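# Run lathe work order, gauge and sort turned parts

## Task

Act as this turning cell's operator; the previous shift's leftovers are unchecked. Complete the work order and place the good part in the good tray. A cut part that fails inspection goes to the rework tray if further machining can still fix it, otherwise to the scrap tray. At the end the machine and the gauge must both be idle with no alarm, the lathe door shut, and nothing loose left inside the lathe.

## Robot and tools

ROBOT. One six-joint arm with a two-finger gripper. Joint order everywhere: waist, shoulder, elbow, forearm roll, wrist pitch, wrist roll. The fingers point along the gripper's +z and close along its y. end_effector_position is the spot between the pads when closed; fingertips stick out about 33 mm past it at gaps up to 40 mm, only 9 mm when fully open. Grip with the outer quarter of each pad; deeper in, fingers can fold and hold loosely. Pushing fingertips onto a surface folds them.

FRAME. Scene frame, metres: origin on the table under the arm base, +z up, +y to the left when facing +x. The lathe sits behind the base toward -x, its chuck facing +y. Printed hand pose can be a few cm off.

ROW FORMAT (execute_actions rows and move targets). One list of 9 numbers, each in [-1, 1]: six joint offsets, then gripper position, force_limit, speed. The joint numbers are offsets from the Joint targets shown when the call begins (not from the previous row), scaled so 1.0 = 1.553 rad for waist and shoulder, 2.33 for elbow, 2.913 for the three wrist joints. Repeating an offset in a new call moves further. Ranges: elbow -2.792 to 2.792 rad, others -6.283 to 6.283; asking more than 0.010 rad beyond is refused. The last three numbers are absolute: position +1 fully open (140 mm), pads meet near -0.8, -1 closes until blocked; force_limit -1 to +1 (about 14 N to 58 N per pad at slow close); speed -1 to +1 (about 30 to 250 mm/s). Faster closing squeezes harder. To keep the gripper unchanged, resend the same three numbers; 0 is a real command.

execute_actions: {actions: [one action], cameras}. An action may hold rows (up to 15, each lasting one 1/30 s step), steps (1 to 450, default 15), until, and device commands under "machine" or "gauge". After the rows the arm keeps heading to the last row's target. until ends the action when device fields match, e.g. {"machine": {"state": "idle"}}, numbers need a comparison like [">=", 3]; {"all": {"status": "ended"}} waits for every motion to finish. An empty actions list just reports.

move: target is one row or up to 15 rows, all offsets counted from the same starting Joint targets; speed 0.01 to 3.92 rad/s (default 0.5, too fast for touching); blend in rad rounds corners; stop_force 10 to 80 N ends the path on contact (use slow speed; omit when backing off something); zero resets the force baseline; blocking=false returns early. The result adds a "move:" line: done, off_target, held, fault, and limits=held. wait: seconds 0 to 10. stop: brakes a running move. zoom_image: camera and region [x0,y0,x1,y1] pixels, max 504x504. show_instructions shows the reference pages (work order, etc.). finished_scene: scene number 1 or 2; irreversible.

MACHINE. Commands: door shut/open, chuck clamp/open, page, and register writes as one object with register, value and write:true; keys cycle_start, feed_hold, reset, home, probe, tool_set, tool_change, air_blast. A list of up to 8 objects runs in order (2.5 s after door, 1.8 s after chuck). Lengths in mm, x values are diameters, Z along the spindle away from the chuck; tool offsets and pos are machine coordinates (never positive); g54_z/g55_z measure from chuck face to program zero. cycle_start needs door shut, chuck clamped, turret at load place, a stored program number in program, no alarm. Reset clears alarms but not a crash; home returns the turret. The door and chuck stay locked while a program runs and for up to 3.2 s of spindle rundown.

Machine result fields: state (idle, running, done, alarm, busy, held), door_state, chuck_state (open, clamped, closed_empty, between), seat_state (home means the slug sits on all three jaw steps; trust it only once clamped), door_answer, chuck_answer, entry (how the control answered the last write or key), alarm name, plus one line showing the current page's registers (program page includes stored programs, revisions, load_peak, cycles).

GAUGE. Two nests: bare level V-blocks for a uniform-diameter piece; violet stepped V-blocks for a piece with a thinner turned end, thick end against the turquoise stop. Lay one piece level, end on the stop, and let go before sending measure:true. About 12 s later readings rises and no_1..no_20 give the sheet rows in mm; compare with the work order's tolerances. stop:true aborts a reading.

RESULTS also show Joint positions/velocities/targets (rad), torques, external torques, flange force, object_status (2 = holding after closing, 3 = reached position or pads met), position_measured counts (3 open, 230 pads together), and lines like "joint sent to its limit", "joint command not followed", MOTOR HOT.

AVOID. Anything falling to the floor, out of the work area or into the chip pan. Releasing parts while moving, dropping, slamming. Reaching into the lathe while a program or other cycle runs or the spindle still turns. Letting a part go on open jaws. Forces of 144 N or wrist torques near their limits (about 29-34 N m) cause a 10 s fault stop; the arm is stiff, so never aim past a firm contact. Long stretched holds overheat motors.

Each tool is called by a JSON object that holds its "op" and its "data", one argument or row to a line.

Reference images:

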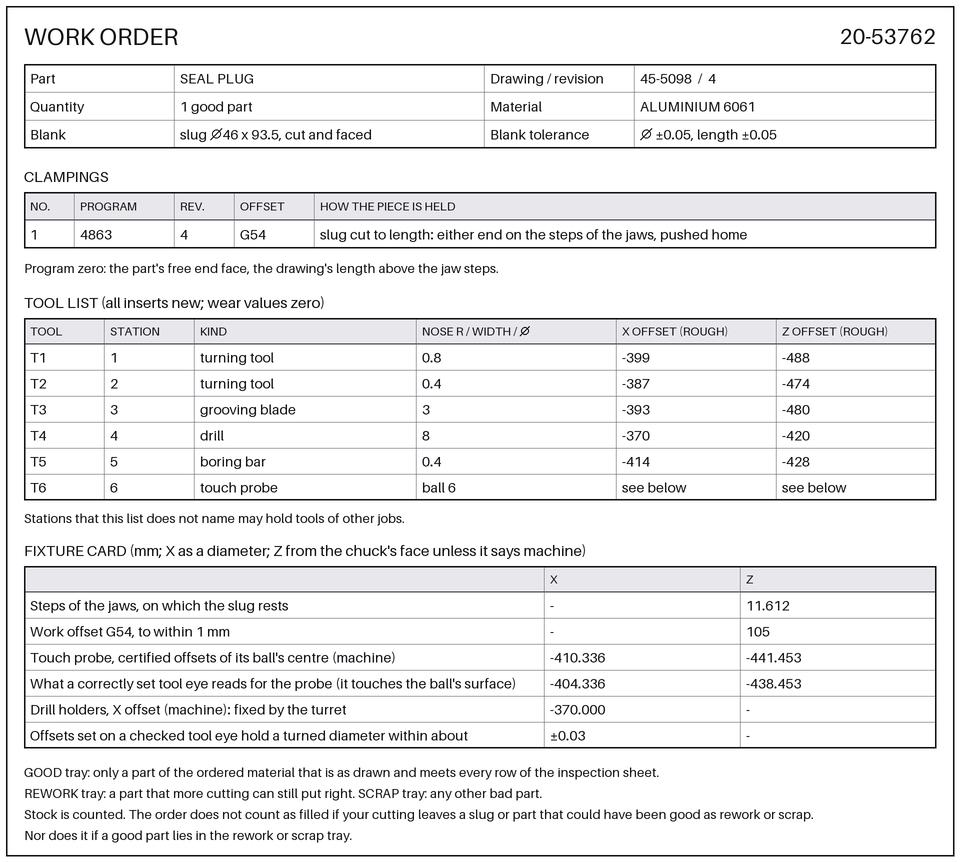

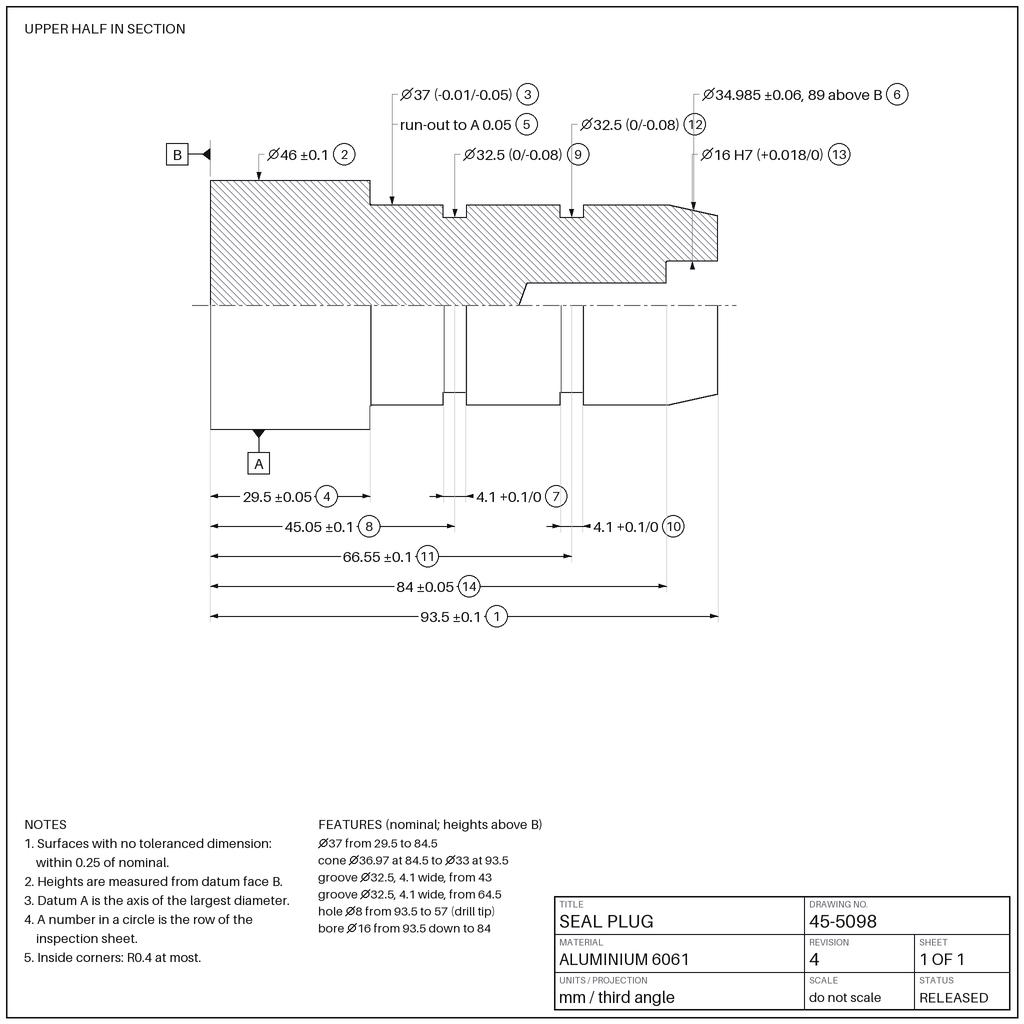

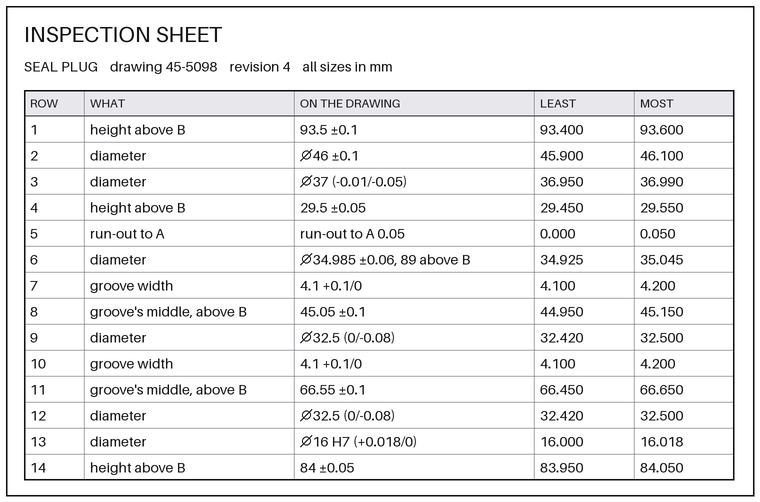

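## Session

{"op": "execute_actions", "data": {
  "actions": [
    {"machine":{"page":"tools"},"steps":2}
  ]
}}

{"op": "execute_actions", "data": {
  "actions": [
    {"machine":{"page":"program"},"steps":2}
  ],
  "cameras": []
}}

{"op": "execute_actions", "data": {
  "actions": [
    {"machine":{"page":"work_offsets"},"steps":2}
  ],
  "cameras": []
}}

{"op": "execute_actions", "data": {
  "actions": [
    {"machine":[{"page":"measuring","register":"tool_call","value":6,"write":true},{"tool_change":true},{"tool_set":true}],"steps":450,"until":{"machine":{"queue":["!=","running"],"state":["!=","busy"]}}}
  ],
  "cameras": ["cam_chuck","cam_low"]
}}

{"op": "execute_actions", "data": {
  "actions": [
    {"steps":450,"until":{"machine":{"queue":["!=","running"],"state":["!=","busy"]}}}
  ],
  "cameras": []
}}

Scene clock: 0.27 s.
end_effector_position=(+0.4306, -0.0583, +0.4704) position_measured=3 object_status=3 end_effector_quat_wxyz=(+0.009, -0.655, +0.756, -0.010)
Joint positions: [-0.25 -0.211 1.886 3.142 -1.442 -0.068]
Joint velocities: within noise
Joint torques (N m): [-0.09 -19.3 -41.43 -4.33 0.14 0.17]
External joint torques (N m): [0.04 -0.04 -0.11 0.04 -0.07 -0.17]
Flange force (N): [0.3 0.0 -0.3]
Joint targets: [-0.250 -0.211 1.886 3.142 -1.442 -0.068]
Tool commands: gripper/position=+1.0 gripper/force_limit=+1.0 gripper/speed=+1.0
machine.tools: t1_x=-399.000 t1_x_wear=+0.000 t1_z=-487.643 t1_z_wear=+0.000 t1_radius=+0.800 t1_station=+1.000 t2_x=-387.282 t2_x_wear=+0.000 t2_z=-473.604 t2_z_wear=+0.000 t2_radius=+0.400 t2_station=+2.000 t3_x=-393.296 t3_x_wear=+0.000 t3_z=-479.558 t3_z_wear=+0.000 t3_radius=+0.000 t3_station=+3.000 t4_x=-370.000 t4_x_wear=+0.000 t4_z=-420.019 t4_z_wear=+0.000 t4_radius=+0.000 t4_station=+4.000 t5_x=-414.426 t5_x_wear=+0.000 t5_z=-428.288 t5_z_wear=+0.000 t5_radius=+0.400 t5_station=+5.000 t6_x=-410.336 t6_x_wear=+0.000 t6_z=-441.453 t6_z_wear=+0.000 t6_radius=+3.000 t6_station=+6.000
machine: state=done door_state=shut chuck_state=clamped seat_state=home door_answer=taken chuck_answer=taken page=tools entry=no_entry entries=0 alarm=no_alarm queue=done queue_left=0
gauge: readings=0

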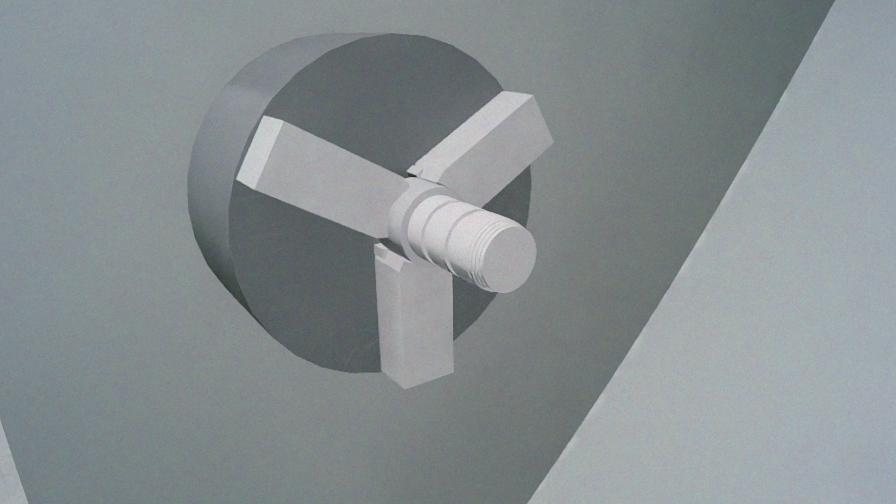

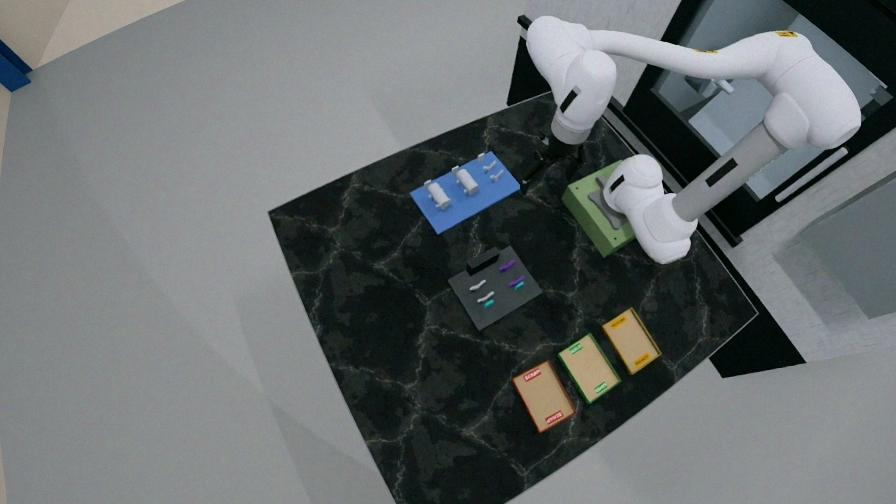

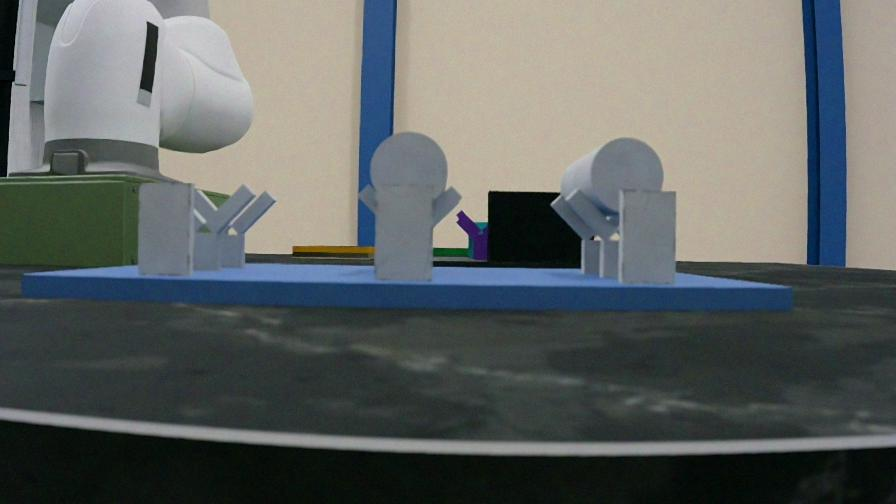

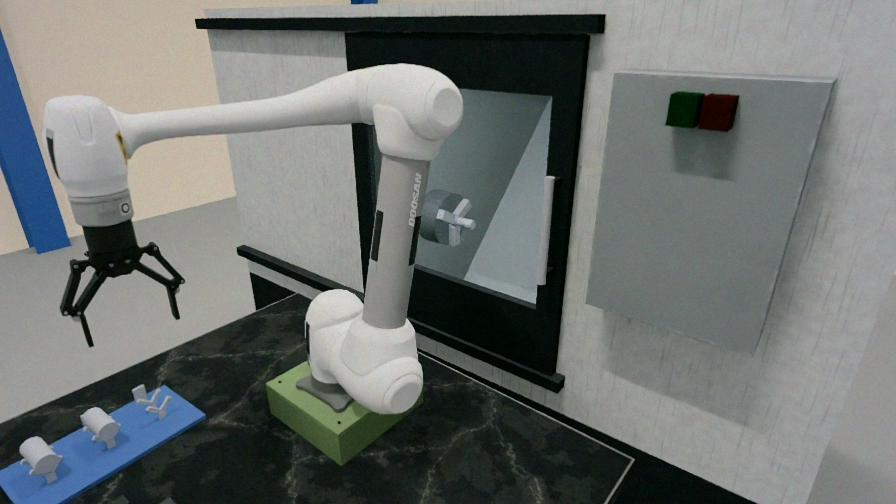

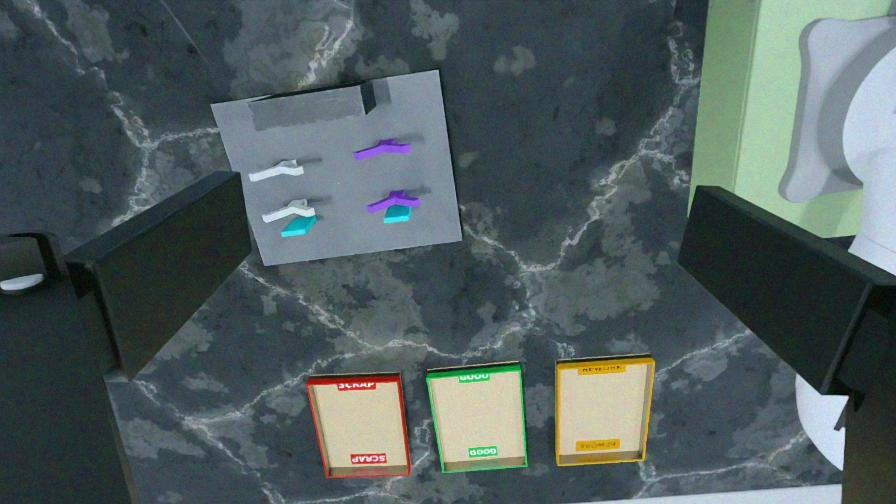

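Scene clock: 0.53 s.
end_effector_position=(+0.4306, -0.0583, +0.4704) position_measured=3 object_status=3 end_effector_quat_wxyz=(+0.009, -0.655, +0.756, -0.010)
Joint positions: [-0.25 -0.211 1.886 3.142 -1.442 -0.068]
Joint velocities: within noise
Joint torques (N m): [-0.24 -18.91 -41.09 -4.29 0.28 0.29]
External joint torques (N m): [0.19 -0.49 -0.46 -0.01 -0.21 -0.29]
Flange force (N): [0.2 0.3 -1.2]
Joint targets: [-0.250 -0.211 1.886 3.142 -1.442 -0.068]
Tool commands: gripper/position=+1.0 gripper/force_limit=+1.0 gripper/speed=+1.0
machine.program: program=+4863 tool_call=+1 tool_in_place=+0 program_revision=+4 program_offset=+54 load_peak=+0 stored1_number=+8411 stored1_revision=+3 stored2_number=+3185 stored2_revision=+5 stored3_number=+4863 stored3_revision=+4 stored4_number=+0 stored4_revision=+0 cycles=+1
machine: state=done door_state=shut chuck_state=clamped seat_state=home door_answer=taken chuck_answer=taken page=program entry=no_entry entries=0 alarm=no_alarm queue=done queue_left=0
gauge: readings=0
No camera images: "cameras" was empty.

Scene clock: 0.80 s.
end_effector_position=(+0.4306, -0.0583, +0.4704) position_measured=3 object_status=3 end_effector_quat_wxyz=(+0.009, -0.655, +0.756, -0.010)
Joint positions: [-0.25 -0.211 1.886 3.142 -1.442 -0.068]
Joint velocities: within noise
Joint torques (N m): [-1.37 -19.19 -41.12 -4.32 0.22 0.23]
External joint torques (N m): [1.28 -0.35 -0.56 0.01 -0.15 -0.23]
Flange force (N): [-2.5 -0.3 -1.3]
Joint targets: [-0.250 -0.211 1.886 3.142 -1.442 -0.068]
Tool commands: gripper/position=+1.0 gripper/force_limit=+1.0 gripper/speed=+1.0
machine.work_offsets: g54_z=+105.112 g55_z=+0.000
machine: state=done door_state=shut chuck_state=clamped seat_state=home door_answer=taken chuck_answer=taken page=work_offsets entry=no_entry entries=0 alarm=no_alarm queue=done queue_left=0
gauge: readings=0
No camera images: "cameras" was empty.

Scene clock: 16.00 s.
end_effector_position=(+0.4306, -0.0583, +0.4704) position_measured=3 object_status=3 end_effector_quat_wxyz=(+0.009, -0.655, +0.756, -0.010)
Joint positions: [-0.25 -0.211 1.886 3.142 -1.442 -0.068]
Joint velocities: within noise
Joint torques (N m): [-0.19 -18.99 -41.25 -4.24 0.19 0.24]
External joint torques (N m): [0.17 -0.65 -0.38 -0.07 -0.12 -0.24]
Flange force (N): [0.2 0.6 -1.0]
Joint targets: [-0.250 -0.211 1.886 3.142 -1.442 -0.068]
Tool commands: gripper/position=+1.0 gripper/force_limit=+1.0 gripper/speed=+1.0
machine.measuring: probe_x=+0.000 probe_z=+0.000 probe_move_x=+0.000 probe_move_z=+0.000 probe_radius=+2.992 eye_x=+59.616 eye_z=+150.440 probe_touched=+0 probe_found_x=+0.000 probe_found_z=+0.000 set_x=+0.000 set_z=+0.000
machine: state=busy door_state=shut chuck_state=clamped seat_state=home door_answer=taken chuck_answer=taken page=measuring entry=taken entries=3 alarm=no_alarm queue=running queue_left=0
gauge: readings=0
Images, in order (width x height): cam_chuck 896x504, cam_low 896x504.

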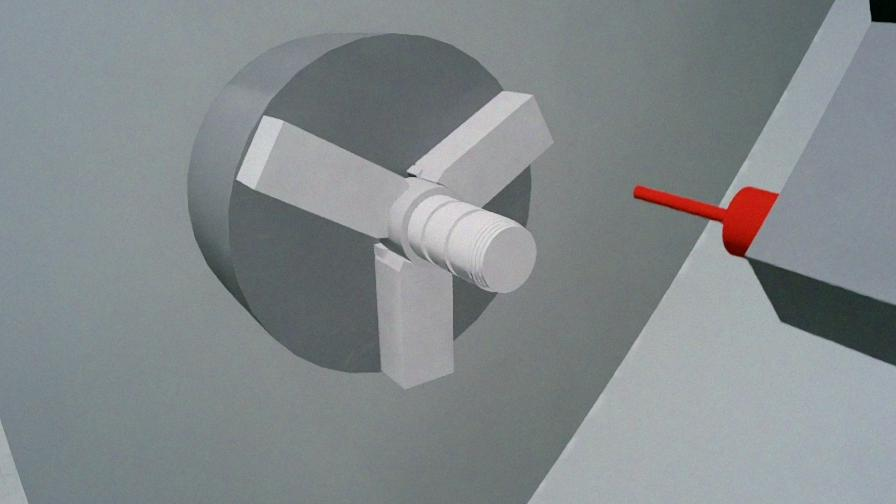

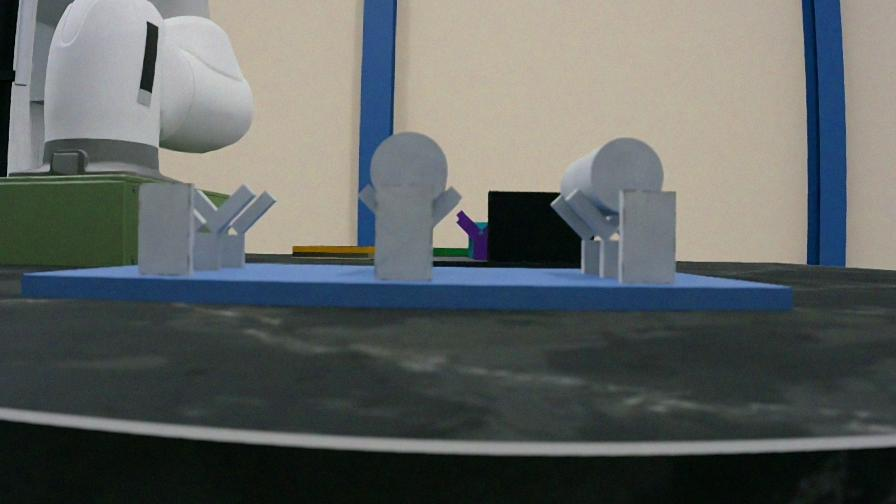

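Scene clock: 18.40 s.
end_effector_position=(+0.4306, -0.0583, +0.4704) position_measured=3 object_status=3 end_effector_quat_wxyz=(+0.009, -0.655, +0.756, -0.010)
Joint positions: [-0.25 -0.211 1.886 3.142 -1.442 -0.068]
Joint velocities: within noise
Joint torques (N m): [-0.5 -19.22 -41.1 -4.31 0.16 0.27]
External joint torques (N m): [0.39 -0.68 -0.64 -0.01 -0.09 -0.27]
Flange force (N): [-0.3 0.3 -1.4]
Joint targets: [-0.250 -0.211 1.886 3.142 -1.442 -0.068]
Tool commands: gripper/position=+1.0 gripper/force_limit=+1.0 gripper/speed=+1.0
machine.measuring: probe_x=+0.000 probe_z=+0.000 probe_move_x=+0.000 probe_move_z=+0.000 probe_radius=+2.992 eye_x=+59.616 eye_z=+150.440 probe_touched=+0 probe_found_x=+0.000 probe_found_z=+0.000 set_x=-404.344 set_z=-438.452
machine: state=done door_state=shut chuck_state=clamped seat_state=home door_answer=taken chuck_answer=taken page=measuring entry=taken entries=3 alarm=no_alarm queue=done queue_left=0
gauge: readings=0
No camera images: "cameras" was empty.

{"op": "execute_actions", "data": {
  "actions": [
    {"machine":[{"register":"tool_call","value":1,"write":true},{"tool_change":true},{"tool_set":true}],"steps":450,"until":{"machine":{"queue":["!=","running"],"state":["!=","busy"]}}}
  ],
  "cameras": []
}}

{"op": "execute_actions", "data": {
  "actions": [
    {"steps":450,"until":{"machine":{"queue":["!=","running"],"state":["!=","busy"]}}}
  ],
  "cameras": []
}}

{"op": "execute_actions", "data": {
  "actions": [
    {"machine":[{"register":"tool_call","value":2,"write":true},{"tool_change":true},{"tool_set":true}],"steps":450,"until":{"machine":{"queue":["!=","running"],"state":["!=","busy"]}}}
  ],
  "cameras": []
}}

{"op": "execute_actions", "data": {
  "actions": [
    {"steps":450,"until":{"machine":{"queue":["!=","running"],"state":["!=","busy"]}}}
  ],
  "cameras": []
}}

{"op": "execute_actions", "data": {
  "actions": [
    {"machine":[{"register":"tool_call","value":3,"write":true},{"tool_change":true},{"tool_set":true}],"steps":450,"until":{"machine":{"queue":["!=","running"],"state":["!=","busy"]}}}
  ],
  "cameras": []
}}

{"op": "execute_actions", "data": {
  "actions": [
    {"steps":450,"until":{"machine":{"queue":["!=","running"],"state":["!=","busy"]}}}
  ],
  "cameras": []
}}

{"op": "execute_actions", "data": {
  "actions": [
    {"machine":[{"register":"tool_call","value":4,"write":true},{"tool_change":true},{"tool_set":true}],"steps":450,"until":{"machine":{"queue":["!=","running"],"state":["!=","busy"]}}}
  ],
  "cameras": []
}}

{"op": "execute_actions", "data": {
  "actions": [
    {"machine":[{"register":"tool_call","value":5,"write":true},{"tool_change":true},{"tool_set":true}],"steps":450,"until":{"machine":{"queue":["!=","running"],"state":["!=","busy"]}}}
  ],
  "cameras": []
}}

{"op": "execute_actions", "data": {
  "actions": [
    {"steps":450,"until":{"machine":{"queue":["!=","running"],"state":["!=","busy"]}}}
  ],
  "cameras": []
}}

Scene clock: 43.33 s.
end_effector_position=(+0.4306, -0.0583, +0.4704) position_measured=3 object_status=3 end_effector_quat_wxyz=(+0.009, -0.655, +0.756, -0.010)
Joint positions: [-0.25 -0.211 1.886 3.142 -1.442 -0.068]
Joint velocities: within noise
Joint torques (N m): [-1.11 -19.08 -41.31 -4.34 0.12 0.31]
External joint torques (N m): [1.07 -0.26 -0.18 0.05 -0.05 -0.31]
Flange force (N): [-1.8 0.1 -0.4]
Joint targets: [-0.250 -0.211 1.886 3.142 -1.442 -0.068]
Tool commands: gripper/position=+1.0 gripper/force_limit=+1.0 gripper/speed=+1.0
machine.measuring: probe_x=+0.000 probe_z=+0.000 probe_move_x=+0.000 probe_move_z=+0.000 probe_radius=+2.992 eye_x=+59.616 eye_z=+150.440 probe_touched=+0 probe_found_x=+0.000 probe_found_z=+0.000 set_x=-404.344 set_z=-438.452
machine: state=busy door_state=shut chuck_state=clamped seat_state=home door_answer=taken chuck_answer=taken page=measuring entry=taken entries=6 alarm=no_alarm queue=running queue_left=0
gauge: readings=0
No camera images: "cameras" was empty.

Scene clock: 47.10 s.
end_effector_position=(+0.4306, -0.0583, +0.4704) position_measured=3 object_status=3 end_effector_quat_wxyz=(+0.009, -0.655, +0.756, -0.010)
Joint positions: [-0.25 -0.211 1.886 3.142 -1.442 -0.068]
Joint velocities: within noise
Joint torques (N m): [-0.67 -19.42 -41.34 -4.23 0.22 0.23]
External joint torques (N m): [0.66 -0.77 -0.44 -0.09 -0.16 -0.23]
Flange force (N): [-1.0 0.7 -1.2]
Joint targets: [-0.250 -0.211 1.886 3.142 -1.442 -0.068]
Tool commands: gripper/position=+1.0 gripper/force_limit=+1.0 gripper/speed=+1.0
machine.measuring: probe_x=+0.000 probe_z=+0.000 probe_move_x=+0.000 probe_move_z=+0.000 probe_radius=+2.992 eye_x=+59.616 eye_z=+150.440 probe_touched=+0 probe_found_x=+0.000 probe_found_z=+0.000 set_x=-399.002 set_z=-487.646
machine: state=done door_state=shut chuck_state=clamped seat_state=home door_answer=taken chuck_answer=taken page=measuring entry=taken entries=6 alarm=no_alarm queue=done queue_left=0
gauge: readings=0
No camera images: "cameras" was empty.

Scene clock: 62.30 s.
end_effector_position=(+0.4306, -0.0583, +0.4704) position_measured=3 object_status=3 end_effector_quat_wxyz=(+0.009, -0.655, +0.756, -0.010)
Joint positions: [-0.25 -0.211 1.886 3.142 -1.442 -0.068]
Joint velocities: within noise
Joint torques (N m): [-0.94 -18.84 -41.07 -4.24 0.15 0.18]
External joint torques (N m): [1.01 -1.43 -0.88 -0.09 -0.08 -0.18]
Flange force (N): [-1.9 1.1 -1.9]
Joint targets: [-0.250 -0.211 1.886 3.142 -1.442 -0.068]
Tool commands: gripper/position=+1.0 gripper/force_limit=+1.0 gripper/speed=+1.0
machine.measuring: probe_x=+0.000 probe_z=+0.000 probe_move_x=+0.000 probe_move_z=+0.000 probe_radius=+2.992 eye_x=+59.616 eye_z=+150.440 probe_touched=+0 probe_found_x=+0.000 probe_found_z=+0.000 set_x=-399.002 set_z=-487.646
machine: state=busy door_state=shut chuck_state=clamped seat_state=home door_answer=taken chuck_answer=taken page=measuring entry=taken entries=9 alarm=no_alarm queue=running queue_left=0
gauge: readings=0
No camera images: "cameras" was empty.

Scene clock: 65.67 s.
end_effector_position=(+0.4306, -0.0583, +0.4704) position_measured=3 object_status=3 end_effector_quat_wxyz=(+0.009, -0.655, +0.756, -0.010)
Joint positions: [-0.25 -0.211 1.886 3.142 -1.442 -0.068]
Joint velocities: within noise
Joint torques (N m): [-0.73 -19.41 -41 -4.22 0.24 0.29]
External joint torques (N m): [0.7 -0.28 -0.77 -0.09 -0.16 -0.29]
Flange force (N): [-1.0 -0.6 -1.6]
Joint targets: [-0.250 -0.211 1.886 3.142 -1.442 -0.068]
Tool commands: gripper/position=+1.0 gripper/force_limit=+1.0 gripper/speed=+1.0
machine.measuring: probe_x=+0.000 probe_z=+0.000 probe_move_x=+0.000 probe_move_z=+0.000 probe_radius=+2.992 eye_x=+59.616 eye_z=+150.440 probe_touched=+0 probe_found_x=+0.000 probe_found_z=+0.000 set_x=-387.287 set_z=-473.608
machine: state=done door_state=shut chuck_state=clamped seat_state=home door_answer=taken chuck_answer=taken page=measuring entry=taken entries=9 alarm=no_alarm queue=done queue_left=0
gauge: readings=0
No camera images: "cameras" was empty.

Scene clock: 80.87 s.
end_effector_position=(+0.4306, -0.0583, +0.4704) position_measured=3 object_status=3 end_effector_quat_wxyz=(+0.009, -0.655, +0.756, -0.010)
Joint positions: [-0.25 -0.211 1.886 3.142 -1.442 -0.068]
Joint velocities: within noise
Joint torques (N m): [-0.16 -18.53 -41.26 -4.29 0.2 0.19]
External joint torques (N m): [0.13 -1.02 -0.4 -0.01 -0.13 -0.19]
Flange force (N): [0.2 1.2 -1.1]
Joint targets: [-0.250 -0.211 1.886 3.142 -1.442 -0.068]
Tool commands: gripper/position=+1.0 gripper/force_limit=+1.0 gripper/speed=+1.0
machine.measuring: probe_x=+0.000 probe_z=+0.000 probe_move_x=+0.000 probe_move_z=+0.000 probe_radius=+2.992 eye_x=+59.616 eye_z=+150.440 probe_touched=+0 probe_found_x=+0.000 probe_found_z=+0.000 set_x=-387.287 set_z=-473.608
machine: state=busy door_state=shut chuck_state=clamped seat_state=home door_answer=taken chuck_answer=taken page=measuring entry=taken entries=12 alarm=no_alarm queue=running queue_left=0
gauge: readings=0
No camera images: "cameras" was empty.

Scene clock: 84.40 s.
end_effector_position=(+0.4306, -0.0583, +0.4704) position_measured=3 object_status=3 end_effector_quat_wxyz=(+0.009, -0.655, +0.756, -0.010)
Joint positions: [-0.25 -0.211 1.886 3.142 -1.442 -0.068]
Joint velocities: within noise
Joint torques (N m): [-0.71 -19.75 -41.52 -4.22 0.29 0.27]
External joint torques (N m): [0.7 0.11 -0.1 -0.08 -0.22 -0.27]
Flange force (N): [-1.0 -0.3 -0.6]
Joint targets: [-0.250 -0.211 1.886 3.142 -1.442 -0.068]
Tool commands: gripper/position=+1.0 gripper/force_limit=+1.0 gripper/speed=+1.0
machine.measuring: probe_x=+0.000 probe_z=+0.000 probe_move_x=+0.000 probe_move_z=+0.000 probe_radius=+2.992 eye_x=+59.616 eye_z=+150.440 probe_touched=+0 probe_found_x=+0.000 probe_found_z=+0.000 set_x=-393.290 set_z=-479.559
machine: state=done door_state=shut chuck_state=clamped seat_state=home door_answer=taken chuck_answer=taken page=measuring entry=taken entries=12 alarm=no_alarm queue=done queue_left=0
gauge: readings=0
No camera images: "cameras" was empty.

Scene clock: 99.60 s.
end_effector_position=(+0.4306, -0.0583, +0.4704) position_measured=3 object_status=3 end_effector_quat_wxyz=(+0.009, -0.655, +0.756, -0.010)
Joint positions: [-0.25 -0.211 1.886 3.142 -1.442 -0.068]
Joint velocities: within noise
Joint torques (N m): [-0.43 -19.25 -41.37 -4.21 0.16 0.19]
External joint torques (N m): [0.43 -0.28 -0.17 -0.09 -0.1 -0.2]
Flange force (N): [-0.5 0.2 -0.5]
Joint targets: [-0.250 -0.211 1.886 3.142 -1.442 -0.068]
Tool commands: gripper/position=+1.0 gripper/force_limit=+1.0 gripper/speed=+1.0
machine.measuring: probe_x=+0.000 probe_z=+0.000 probe_move_x=+0.000 probe_move_z=+0.000 probe_radius=+2.992 eye_x=+59.616 eye_z=+150.440 probe_touched=+0 probe_found_x=+0.000 probe_found_z=+0.000 set_x=+0.000 set_z=-420.022
machine: state=done door_state=shut chuck_state=clamped seat_state=home door_answer=taken chuck_answer=taken page=measuring entry=taken entries=15 alarm=no_alarm queue=done queue_left=0
gauge: readings=0
No camera images: "cameras" was empty.

Scene clock: 114.80 s.
end_effector_position=(+0.4306, -0.0583, +0.4704) position_measured=3 object_status=3 end_effector_quat_wxyz=(+0.009, -0.655, +0.756, -0.010)
Joint positions: [-0.25 -0.211 1.886 3.142 -1.442 -0.068]
Joint velocities: within noise
Joint torques (N m): [-0.2 -18.8 -41.36 -4.26 0.2 0.34]
External joint torques (N m): [0.25 -1.47 -0.61 -0.08 -0.13 -0.34]
Flange force (N): [0.3 1.7 -1.6]
Joint targets: [-0.250 -0.211 1.886 3.142 -1.442 -0.068]
Tool commands: gripper/position=+1.0 gripper/force_limit=+1.0 gripper/speed=+1.0
machine.measuring: probe_x=+0.000 probe_z=+0.000 probe_move_x=+0.000 probe_move_z=+0.000 probe_radius=+2.992 eye_x=+59.616 eye_z=+150.440 probe_touched=+0 probe_found_x=+0.000 probe_found_z=+0.000 set_x=+0.000 set_z=-420.022
machine: state=busy door_state=shut chuck_state=clamped seat_state=home door_answer=taken chuck_answer=taken page=measuring entry=taken entries=18 alarm=no_alarm queue=running queue_left=0
gauge: readings=0
No camera images: "cameras" was empty.

Scene clock: 117.20 s.
end_effector_position=(+0.4306, -0.0583, +0.4704) position_measured=3 object_status=3 end_effector_quat_wxyz=(+0.009, -0.655, +0.756, -0.010)
Joint positions: [-0.25 -0.211 1.886 3.142 -1.442 -0.068]
Joint velocities: within noise
Joint torques (N m): [-0.58 -18.72 -41.07 -4.25 0.16 0.16]
External joint torques (N m): [0.49 -0.96 -0.7 -0.07 -0.08 -0.16]
Flange force (N): [-0.8 0.7 -1.5]
Joint targets: [-0.250 -0.211 1.886 3.142 -1.442 -0.068]
Tool commands: gripper/position=+1.0 gripper/force_limit=+1.0 gripper/speed=+1.0
machine.measuring: probe_x=+0.000 probe_z=+0.000 probe_move_x=+0.000 probe_move_z=+0.000 probe_radius=+2.992 eye_x=+59.616 eye_z=+150.440 probe_touched=+0 probe_found_x=+0.000 probe_found_z=+0.000 set_x=-414.430 set_z=-428.293
machine: state=done door_state=shut chuck_state=clamped seat_state=home door_answer=taken chuck_answer=taken page=measuring entry=taken entries=18 alarm=no_alarm queue=done queue_left=0
gauge: readings=0
No camera images: "cameras" was empty.

{"op": "execute_actions", "data": {
  "actions": [
    {"machine":[{"register":"tool_call","value":6,"write":true},{"tool_change":true},{"register":"probe_x","value":24,"write":true},{"register":"probe_z","value":120,"write":true},{"register":"probe_move_z","value":-25,"write":true},{"probe":true}],"steps":450,"until":{"machine":{"queue":["!=","running"],"state":["!=","busy"]}}}
  ],
  "cameras": []
}}

{"op": "execute_actions", "data": {
  "actions": [
    {"machine":[{"register":"probe_x","value":45.5,"write":true},{"register":"probe_z","value":65,"write":true},{"register":"probe_move_z","value":-30,"write":true},{"probe":true}],"steps":450,"until":{"machine":{"queue":["!=","running"],"state":["!=","busy"]}}}
  ],
  "cameras": []
}}

{"op": "execute_actions", "data": {
  "actions": [
    {"machine":[{"register":"probe_move_z","value":0,"write":true},{"register":"probe_x","value":55,"write":true},{"register":"probe_z","value":67,"write":true},{"register":"probe_move_x","value":-30,"write":true},{"probe":true}],"steps":450,"until":{"machine":{"queue":["!=","running"],"state":["!=","busy"]}}}
  ],
  "cameras": []
}}

{"op": "execute_actions", "data": {
  "actions": [
    {"machine":[{"register":"probe_z","value":92,"write":true},{"probe":true}],"steps":450,"until":{"machine":{"queue":["!=","running"],"state":["!=","busy"]}}}
  ],
  "cameras": []
}}

Scene clock: 136.00 s.
end_effector_position=(+0.4306, -0.0583, +0.4704) position_measured=3 object_status=3 end_effector_quat_wxyz=(+0.009, -0.655, +0.756, -0.010)
Joint positions: [-0.25 -0.211 1.886 3.142 -1.442 -0.068]
Joint velocities: within noise
Joint torques (N m): [-0.76 -18.6 -41.29 -4.32 0.17 0.26]
External joint torques (N m): [0.79 -1.1 -0.32 0.02 -0.1 -0.27]
Flange force (N): [-1.2 1.4 -1.0]
Joint targets: [-0.250 -0.211 1.886 3.142 -1.442 -0.068]
Tool commands: gripper/position=+1.0 gripper/force_limit=+1.0 gripper/speed=+1.0
machine.measuring: probe_x=+24.000 probe_z=+120.000 probe_move_x=+0.000 probe_move_z=-25.000 probe_radius=+2.992 eye_x=+59.616 eye_z=+150.440 probe_touched=+1 probe_found_x=+24.000 probe_found_z=+105.128 set_x=-414.430 set_z=-428.293
machine: state=done door_state=shut chuck_state=clamped seat_state=home door_answer=taken chuck_answer=taken page=measuring entry=taken entries=24 alarm=no_alarm queue=done queue_left=0
gauge: readings=0
No camera images: "cameras" was empty.

Scene clock: 144.30 s.
end_effector_position=(+0.4306, -0.0583, +0.4704) position_measured=3 object_status=3 end_effector_quat_wxyz=(+0.009, -0.655, +0.756, -0.010)
Joint positions: [-0.25 -0.211 1.886 3.142 -1.442 -0.068]
Joint velocities: within noise
Joint torques (N m): [-0.46 -19.61 -41.05 -4.32 0.14 0.22]
External joint torques (N m): [0.42 0.46 -0.6 0.01 -0.06 -0.22]
Flange force (N): [-0.5 -1.6 -1.0]
Joint targets: [-0.250 -0.211 1.886 3.142 -1.442 -0.068]
Tool commands: gripper/position=+1.0 gripper/force_limit=+1.0 gripper/speed=+1.0
machine.measuring: probe_x=+45.500 probe_z=+65.000 probe_move_x=+0.000 probe_move_z=-30.000 probe_radius=+2.992 eye_x=+59.616 eye_z=+150.440 probe_touched=+1 probe_found_x=+45.500 probe_found_z=+40.920 set_x=-414.430 set_z=-428.293
machine: state=done door_state=shut chuck_state=clamped seat_state=home door_answer=taken chuck_answer=taken page=measuring entry=taken entries=28 alarm=no_alarm queue=done queue_left=0
gauge: readings=0
No camera images: "cameras" was empty.

Scene clock: 150.80 s.
end_effector_position=(+0.4306, -0.0583, +0.4704) position_measured=3 object_status=3 end_effector_quat_wxyz=(+0.009, -0.655, +0.756, -0.010)
Joint positions: [-0.25 -0.211 1.886 3.142 -1.442 -0.068]
Joint velocities: within noise
Joint torques (N m): [0.05 -19.35 -41.08 -4.19 0.1 0.16]
External joint torques (N m): [-0.09 -0.24 -0.5 -0.11 -0.03 -0.16]
Flange force (N): [0.6 -0.2 -0.9]
Joint targets: [-0.250 -0.211 1.886 3.142 -1.442 -0.068]
Tool commands: gripper/position=+1.0 gripper/force_limit=+1.0 gripper/speed=+1.0
machine.measuring: probe_x=+55.000 probe_z=+67.000 probe_move_x=-30.000 probe_move_z=+0.000 probe_radius=+2.992 eye_x=+59.616 eye_z=+150.440 probe_touched=+1 probe_found_x=+36.972 probe_found_z=+67.000 set_x=-414.430 set_z=-428.293
machine: state=done door_state=shut chuck_state=clamped seat_state=home door_answer=taken chuck_answer=taken page=measuring entry=taken entries=33 alarm=no_alarm queue=done queue_left=0
gauge: readings=0
No camera images: "cameras" was empty.

Scene clock: 156.57 s.
end_effector_position=(+0.4306, -0.0583, +0.4704) position_measured=3 object_status=3 end_effector_quat_wxyz=(+0.009, -0.655, +0.756, -0.010)
Joint positions: [-0.25 -0.211 1.886 3.142 -1.442 -0.068]
Joint velocities: within noise
Joint torques (N m): [-0.04 -19.33 -41.33 -4.21 0.23 0.22]
External joint torques (N m): [-0.07 -0.31 -0.34 -0.11 -0.16 -0.22]
Flange force (N): [0.7 0.2 -0.9]
Joint targets: [-0.250 -0.211 1.886 3.142 -1.442 -0.068]
Tool commands: gripper/position=+1.0 gripper/force_limit=+1.0 gripper/speed=+1.0
machine.measuring: probe_x=+55.000 probe_z=+92.000 probe_move_x=-30.000 probe_move_z=+0.000 probe_radius=+2.992 eye_x=+59.616 eye_z=+150.440 probe_touched=+1 probe_found_x=+36.972 probe_found_z=+92.000 set_x=-414.430 set_z=-428.293
machine: state=done door_state=shut chuck_state=clamped seat_state=home door_answer=taken chuck_answer=taken page=measuring entry=taken entries=35 alarm=no_alarm queue=done queue_left=0
gauge: readings=0
No camera images: "cameras" was empty.

{"op": "execute_actions", "data": {
  "actions": [
    {"machine":{"door":"open"},"steps":3}
  ],
  "cameras": []
}}

{"op": "move", "data": {
  "target": [
    [-0.6117, 0, 0, 0, 0, 0, 1, 1, -1],
    [-0.8049, -0.3793, 0.0918, 0, -0.1373, 0.0697, 1, 1, -1],
    [-0.9981, -0.3793, 0.0918, 0, -0.1373, 0.0697, 1, 1, -1]
  ],
  "speed": [0.8, 0.7, 0.8],
  "blend": [0.15, 0.1, 0],
  "cameras": []
}}

Scene clock: 175.40 s.
end_effector_position=(+0.4306, -0.0583, +0.4704) position_measured=3 object_status=3 end_effector_quat_wxyz=(+0.009, -0.655, +0.756, -0.010)
Joint positions: [-0.25 -0.211 1.886 3.142 -1.442 -0.068]
Joint velocities: within noise
Joint torques (N m): [-0.69 -19.85 -41.26 -4.2 0.18 0.22]
External joint torques (N m): [0.67 0.37 -0.42 -0.11 -0.1 -0.22]
Flange force (N): [-1.1 -1.2 -0.8]
Joint targets: [-0.250 -0.211 1.886 3.142 -1.442 -0.068]
Tool commands: gripper/position=+1.0 gripper/force_limit=+1.0 gripper/speed=+1.0
machine.measuring: probe_x=+55.000 probe_z=+92.000 probe_move_x=-30.000 probe_move_z=+0.000 probe_radius=+2.992 eye_x=+59.616 eye_z=+150.440 probe_touched=+1 probe_found_x=+36.972 probe_found_z=+92.000 set_x=-414.430 set_z=-428.293
machine: state=done door_state=between chuck_state=clamped seat_state=home door_answer=taken chuck_answer=taken page=measuring entry=taken entries=35 alarm=no_alarm queue=running queue_left=0
gauge: readings=0
No camera images: "cameras" was empty.

Scene clock: 178.27 s.
end_effector_position=(+0.0147, -0.0995, +0.5023) position_measured=3 object_status=3 end_effector_quat_wxyz=(+0.002, +0.162, +0.987, +0.001)
Joint positions: [-1.8 -0.8 2.1 3.142 -1.842 0.135]
Joint velocities: within noise
Joint torques (N m): [-0.95 33.49 -39.64 -4.23 0.08 0.28]
External joint torques (N m): [0.95 0.02 -0.6 0.07 -0.11 -0.28]
Flange force (N): [0.0 0.0 0.0]
Joint targets: [-1.800 -0.800 2.100 3.142 -1.842 0.135]
machine.measuring: probe_x=+55.000 probe_z=+92.000 probe_move_x=-30.000 probe_move_z=+0.000 probe_radius=+2.992 eye_x=+59.616 eye_z=+150.440 probe_touched=+1 probe_found_x=+36.972 probe_found_z=+92.000 set_x=-414.430 set_z=-428.293
machine: state=done door_state=open chuck_state=clamped seat_state=home door_answer=taken chuck_answer=taken page=measuring entry=taken entries=35 alarm=no_alarm queue=done queue_left=0
gauge: readings=0
move: done
No camera images: "cameras" was empty.

{"op": "move", "data": {
  "target": [-0.4507, 0, 0, 0, 0, 0, 1, 1, -1],
  "speed": 0.8,
  "cameras": []
}}

{"op": "move", "data": {
  "target": [
    [-0.6439, 0, 0, 0, 0, 0, 1, 1, -1],
    [-0.6439, 0, 0, 0, 0.2702, 0, 1, 1, -1],
    [-0.6368, 0.2067, 0.0305, 0.1157, 0.3859, -0.2108, 1, 1, -1],
    [-0.2666, 0.5550, -0.1386, -0.0628, 0.3563, 0.0779, 1, 1, -1],
    [-0.2814, 0.6597, -0.1266, -0.0709, 0.4217, 0.0846, 1, 1, -1]
  ],
  "speed": [0.7, 0.7, 0.6, 0.6, 0.12],
  "blend": [0.1, 0.1, 0.1, 0.02, 0],
  "cameras": ["cam_chuck","cam_wrist"]
}}

Scene clock: 187.33 s.
end_effector_position=(-0.0526, -0.0867, +0.5021) position_measured=3 object_status=3 end_effector_quat_wxyz=(+0.001, +0.491, +0.871, +0.002)
Joint positions: [-2.5 -0.8 2.1 3.142 -1.842 0.135]
Joint velocities: within noise
Joint torques (N m): [-1.59 32.64 -39.98 -4.19 0.13 0.19]
External joint torques (N m): [1.76 0.99 -0.26 0.02 -0.16 -0.19]
Flange force (N): [0.0 0.0 0.0]
Joint targets: [-2.500 -0.800 2.100 3.142 -1.842 0.135]
machine.measuring: probe_x=+55.000 probe_z=+92.000 probe_move_x=-30.000 probe_move_z=+0.000 probe_radius=+2.992 eye_x=+59.616 eye_z=+150.440 probe_touched=+1 probe_found_x=+36.972 probe_found_z=+92.000 set_x=-414.430 set_z=-428.293
machine: state=done door_state=open chuck_state=clamped seat_state=home door_answer=taken chuck_answer=taken page=measuring entry=taken entries=35 alarm=no_alarm queue=done queue_left=0
gauge: readings=0
move: done
No camera images: "cameras" was empty.

Scene clock: 194.30 s.
end_effector_position=(-0.7786, -0.1878, +0.3188) position_measured=3 object_status=3 end_effector_quat_wxyz=(-0.181, +0.683, +0.684, -0.181)
Joint positions: [-2.938 0.225 1.805 2.935 -0.614 0.381]
Joint velocities: within noise
Joint torques (N m): [-0.9 -61.02 -38.29 -4.01 1.34 0.11]
External joint torques (N m): [0.95 -1.15 -0.63 -0.06 -0.13 -0.13]
Flange force (N): [-1.1 -0.2 -1.9]
Joint targets: [-2.938 0.225 1.805 2.935 -0.614 0.381]
machine.measuring: probe_x=+55.000 probe_z=+92.000 probe_move_x=-30.000 probe_move_z=+0.000 probe_radius=+2.992 eye_x=+59.616 eye_z=+150.440 probe_touched=+1 probe_found_x=+36.972 probe_found_z=+92.000 set_x=-414.430 set_z=-428.293
machine: state=done door_state=open chuck_state=clamped seat_state=home door_answer=taken chuck_answer=taken page=measuring entry=taken entries=35 alarm=no_alarm queue=done queue_left=0
gauge: readings=0
move: done
Images, in order (width x height): cam_chuck 896x504, cam_wrist 896x504.

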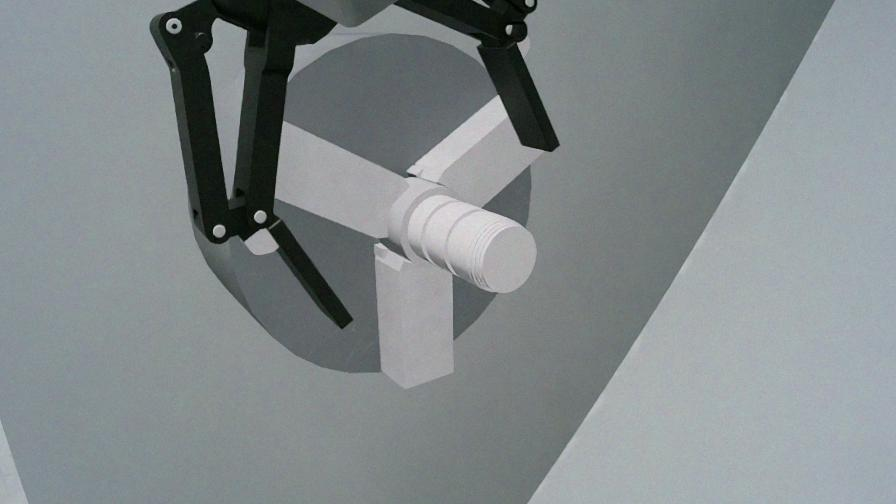

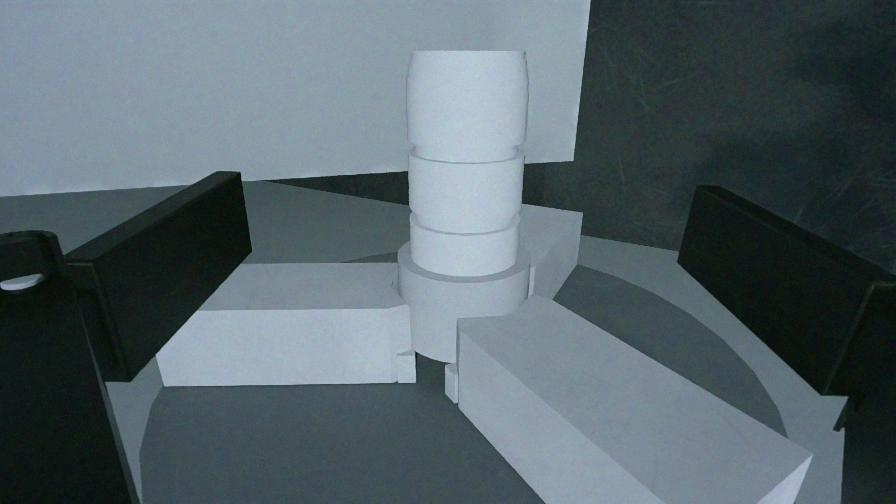

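{"op": "execute_actions", "data": {
  "actions": [
    {"rows":[[0,0,0,0,0,0,-1,0,-1]],"steps":140}
  ],
  "cameras": ["cam_wrist","cam_chuck"]
}}

{"op": "execute_actions", "data": {
  "actions": [
    {"machine":{"chuck":"open"},"steps":75,"until":{"machine":{"chuck_state":"open"}}}
  ],
  "cameras": []
}}

Scene clock: 202.63 s.
end_effector_position=(-0.7786, -0.1878, +0.3188) position_measured=176 object_status=2 end_effector_quat_wxyz=(-0.181, +0.683, +0.684, -0.181)
Joint positions: [-2.938 0.225 1.805 2.935 -0.614 0.381]
Joint velocities: within noise
Joint torques (N m): [2.76 -50.97 -30.62 -2.05 -0.25 0.84]
External joint torques (N m): [-2.89 -10.84 -8.25 -2.02 1.48 -0.87]
Flange force (N): [4.7 -6.7 -11.8]
Joint targets: [-2.938 0.225 1.805 2.935 -0.614 0.381]
machine.measuring: probe_x=+55.000 probe_z=+92.000 probe_move_x=-30.000 probe_move_z=+0.000 probe_radius=+2.992 eye_x=+59.616 eye_z=+150.440 probe_touched=+1 probe_found_x=+36.972 probe_found_z=+92.000 set_x=-414.430 set_z=-428.293
machine: state=done door_state=open chuck_state=clamped seat_state=home door_answer=taken chuck_answer=taken page=measuring entry=taken entries=35 alarm=no_alarm queue=done queue_left=0
gauge: readings=0
Images, in order (width x height): cam_chuck 896x504, cam_wrist 896x504.

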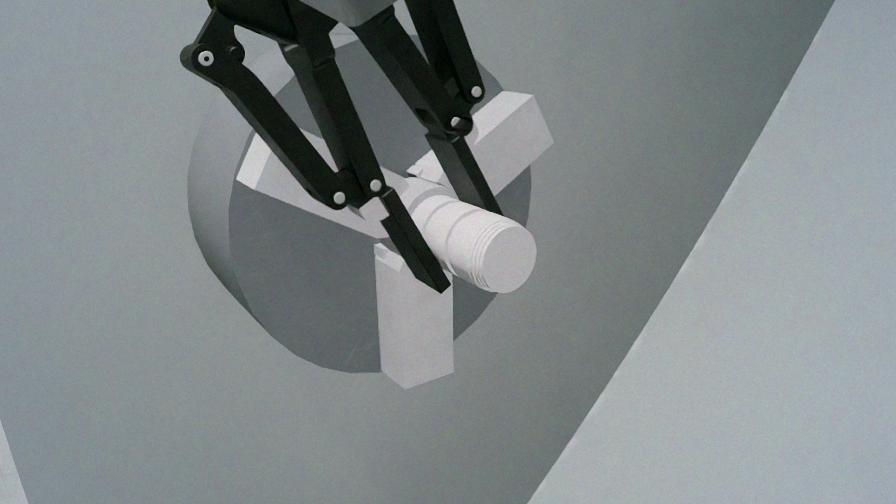

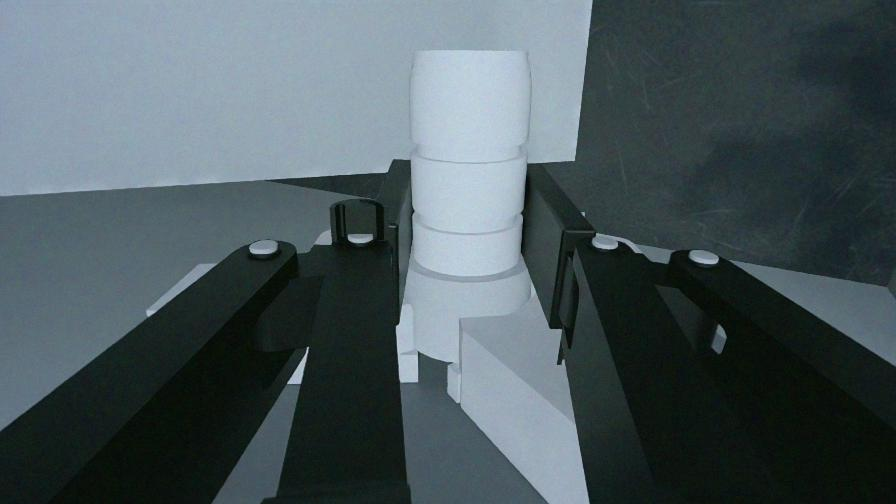

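Scene clock: 203.50 s.
end_effector_position=(-0.7786, -0.1878, +0.3188) position_measured=176 object_status=2 end_effector_quat_wxyz=(-0.181, +0.683, +0.684, -0.181)
Joint positions: [-2.937 0.225 1.805 2.935 -0.614 0.381]
Joint velocities: within noise
Joint torques (N m): [1.42 -63.88 -41.64 -3.44 2.46 0.29]
External joint torques (N m): [-1.32 0.78 2.5 -0.66 -1.23 -0.31]
Flange force (N): [2.5 2.8 -0.2]
Joint targets: [-2.938 0.225 1.805 2.935 -0.614 0.381]
Tool commands: gripper/position=-1.0 gripper/force_limit=+0.0 gripper/speed=-1.0
machine.measuring: probe_x=+55.000 probe_z=+92.000 probe_move_x=-30.000 probe_move_z=+0.000 probe_radius=+2.992 eye_x=+59.616 eye_z=+150.440 probe_touched=+1 probe_found_x=+36.972 probe_found_z=+92.000 set_x=-414.430 set_z=-428.293
machine: state=idle door_state=open chuck_state=open seat_state=open door_answer=taken chuck_answer=taken page=measuring entry=taken entries=35 alarm=no_alarm queue=running queue_left=0
gauge: readings=0
No camera images: "cameras" was empty.


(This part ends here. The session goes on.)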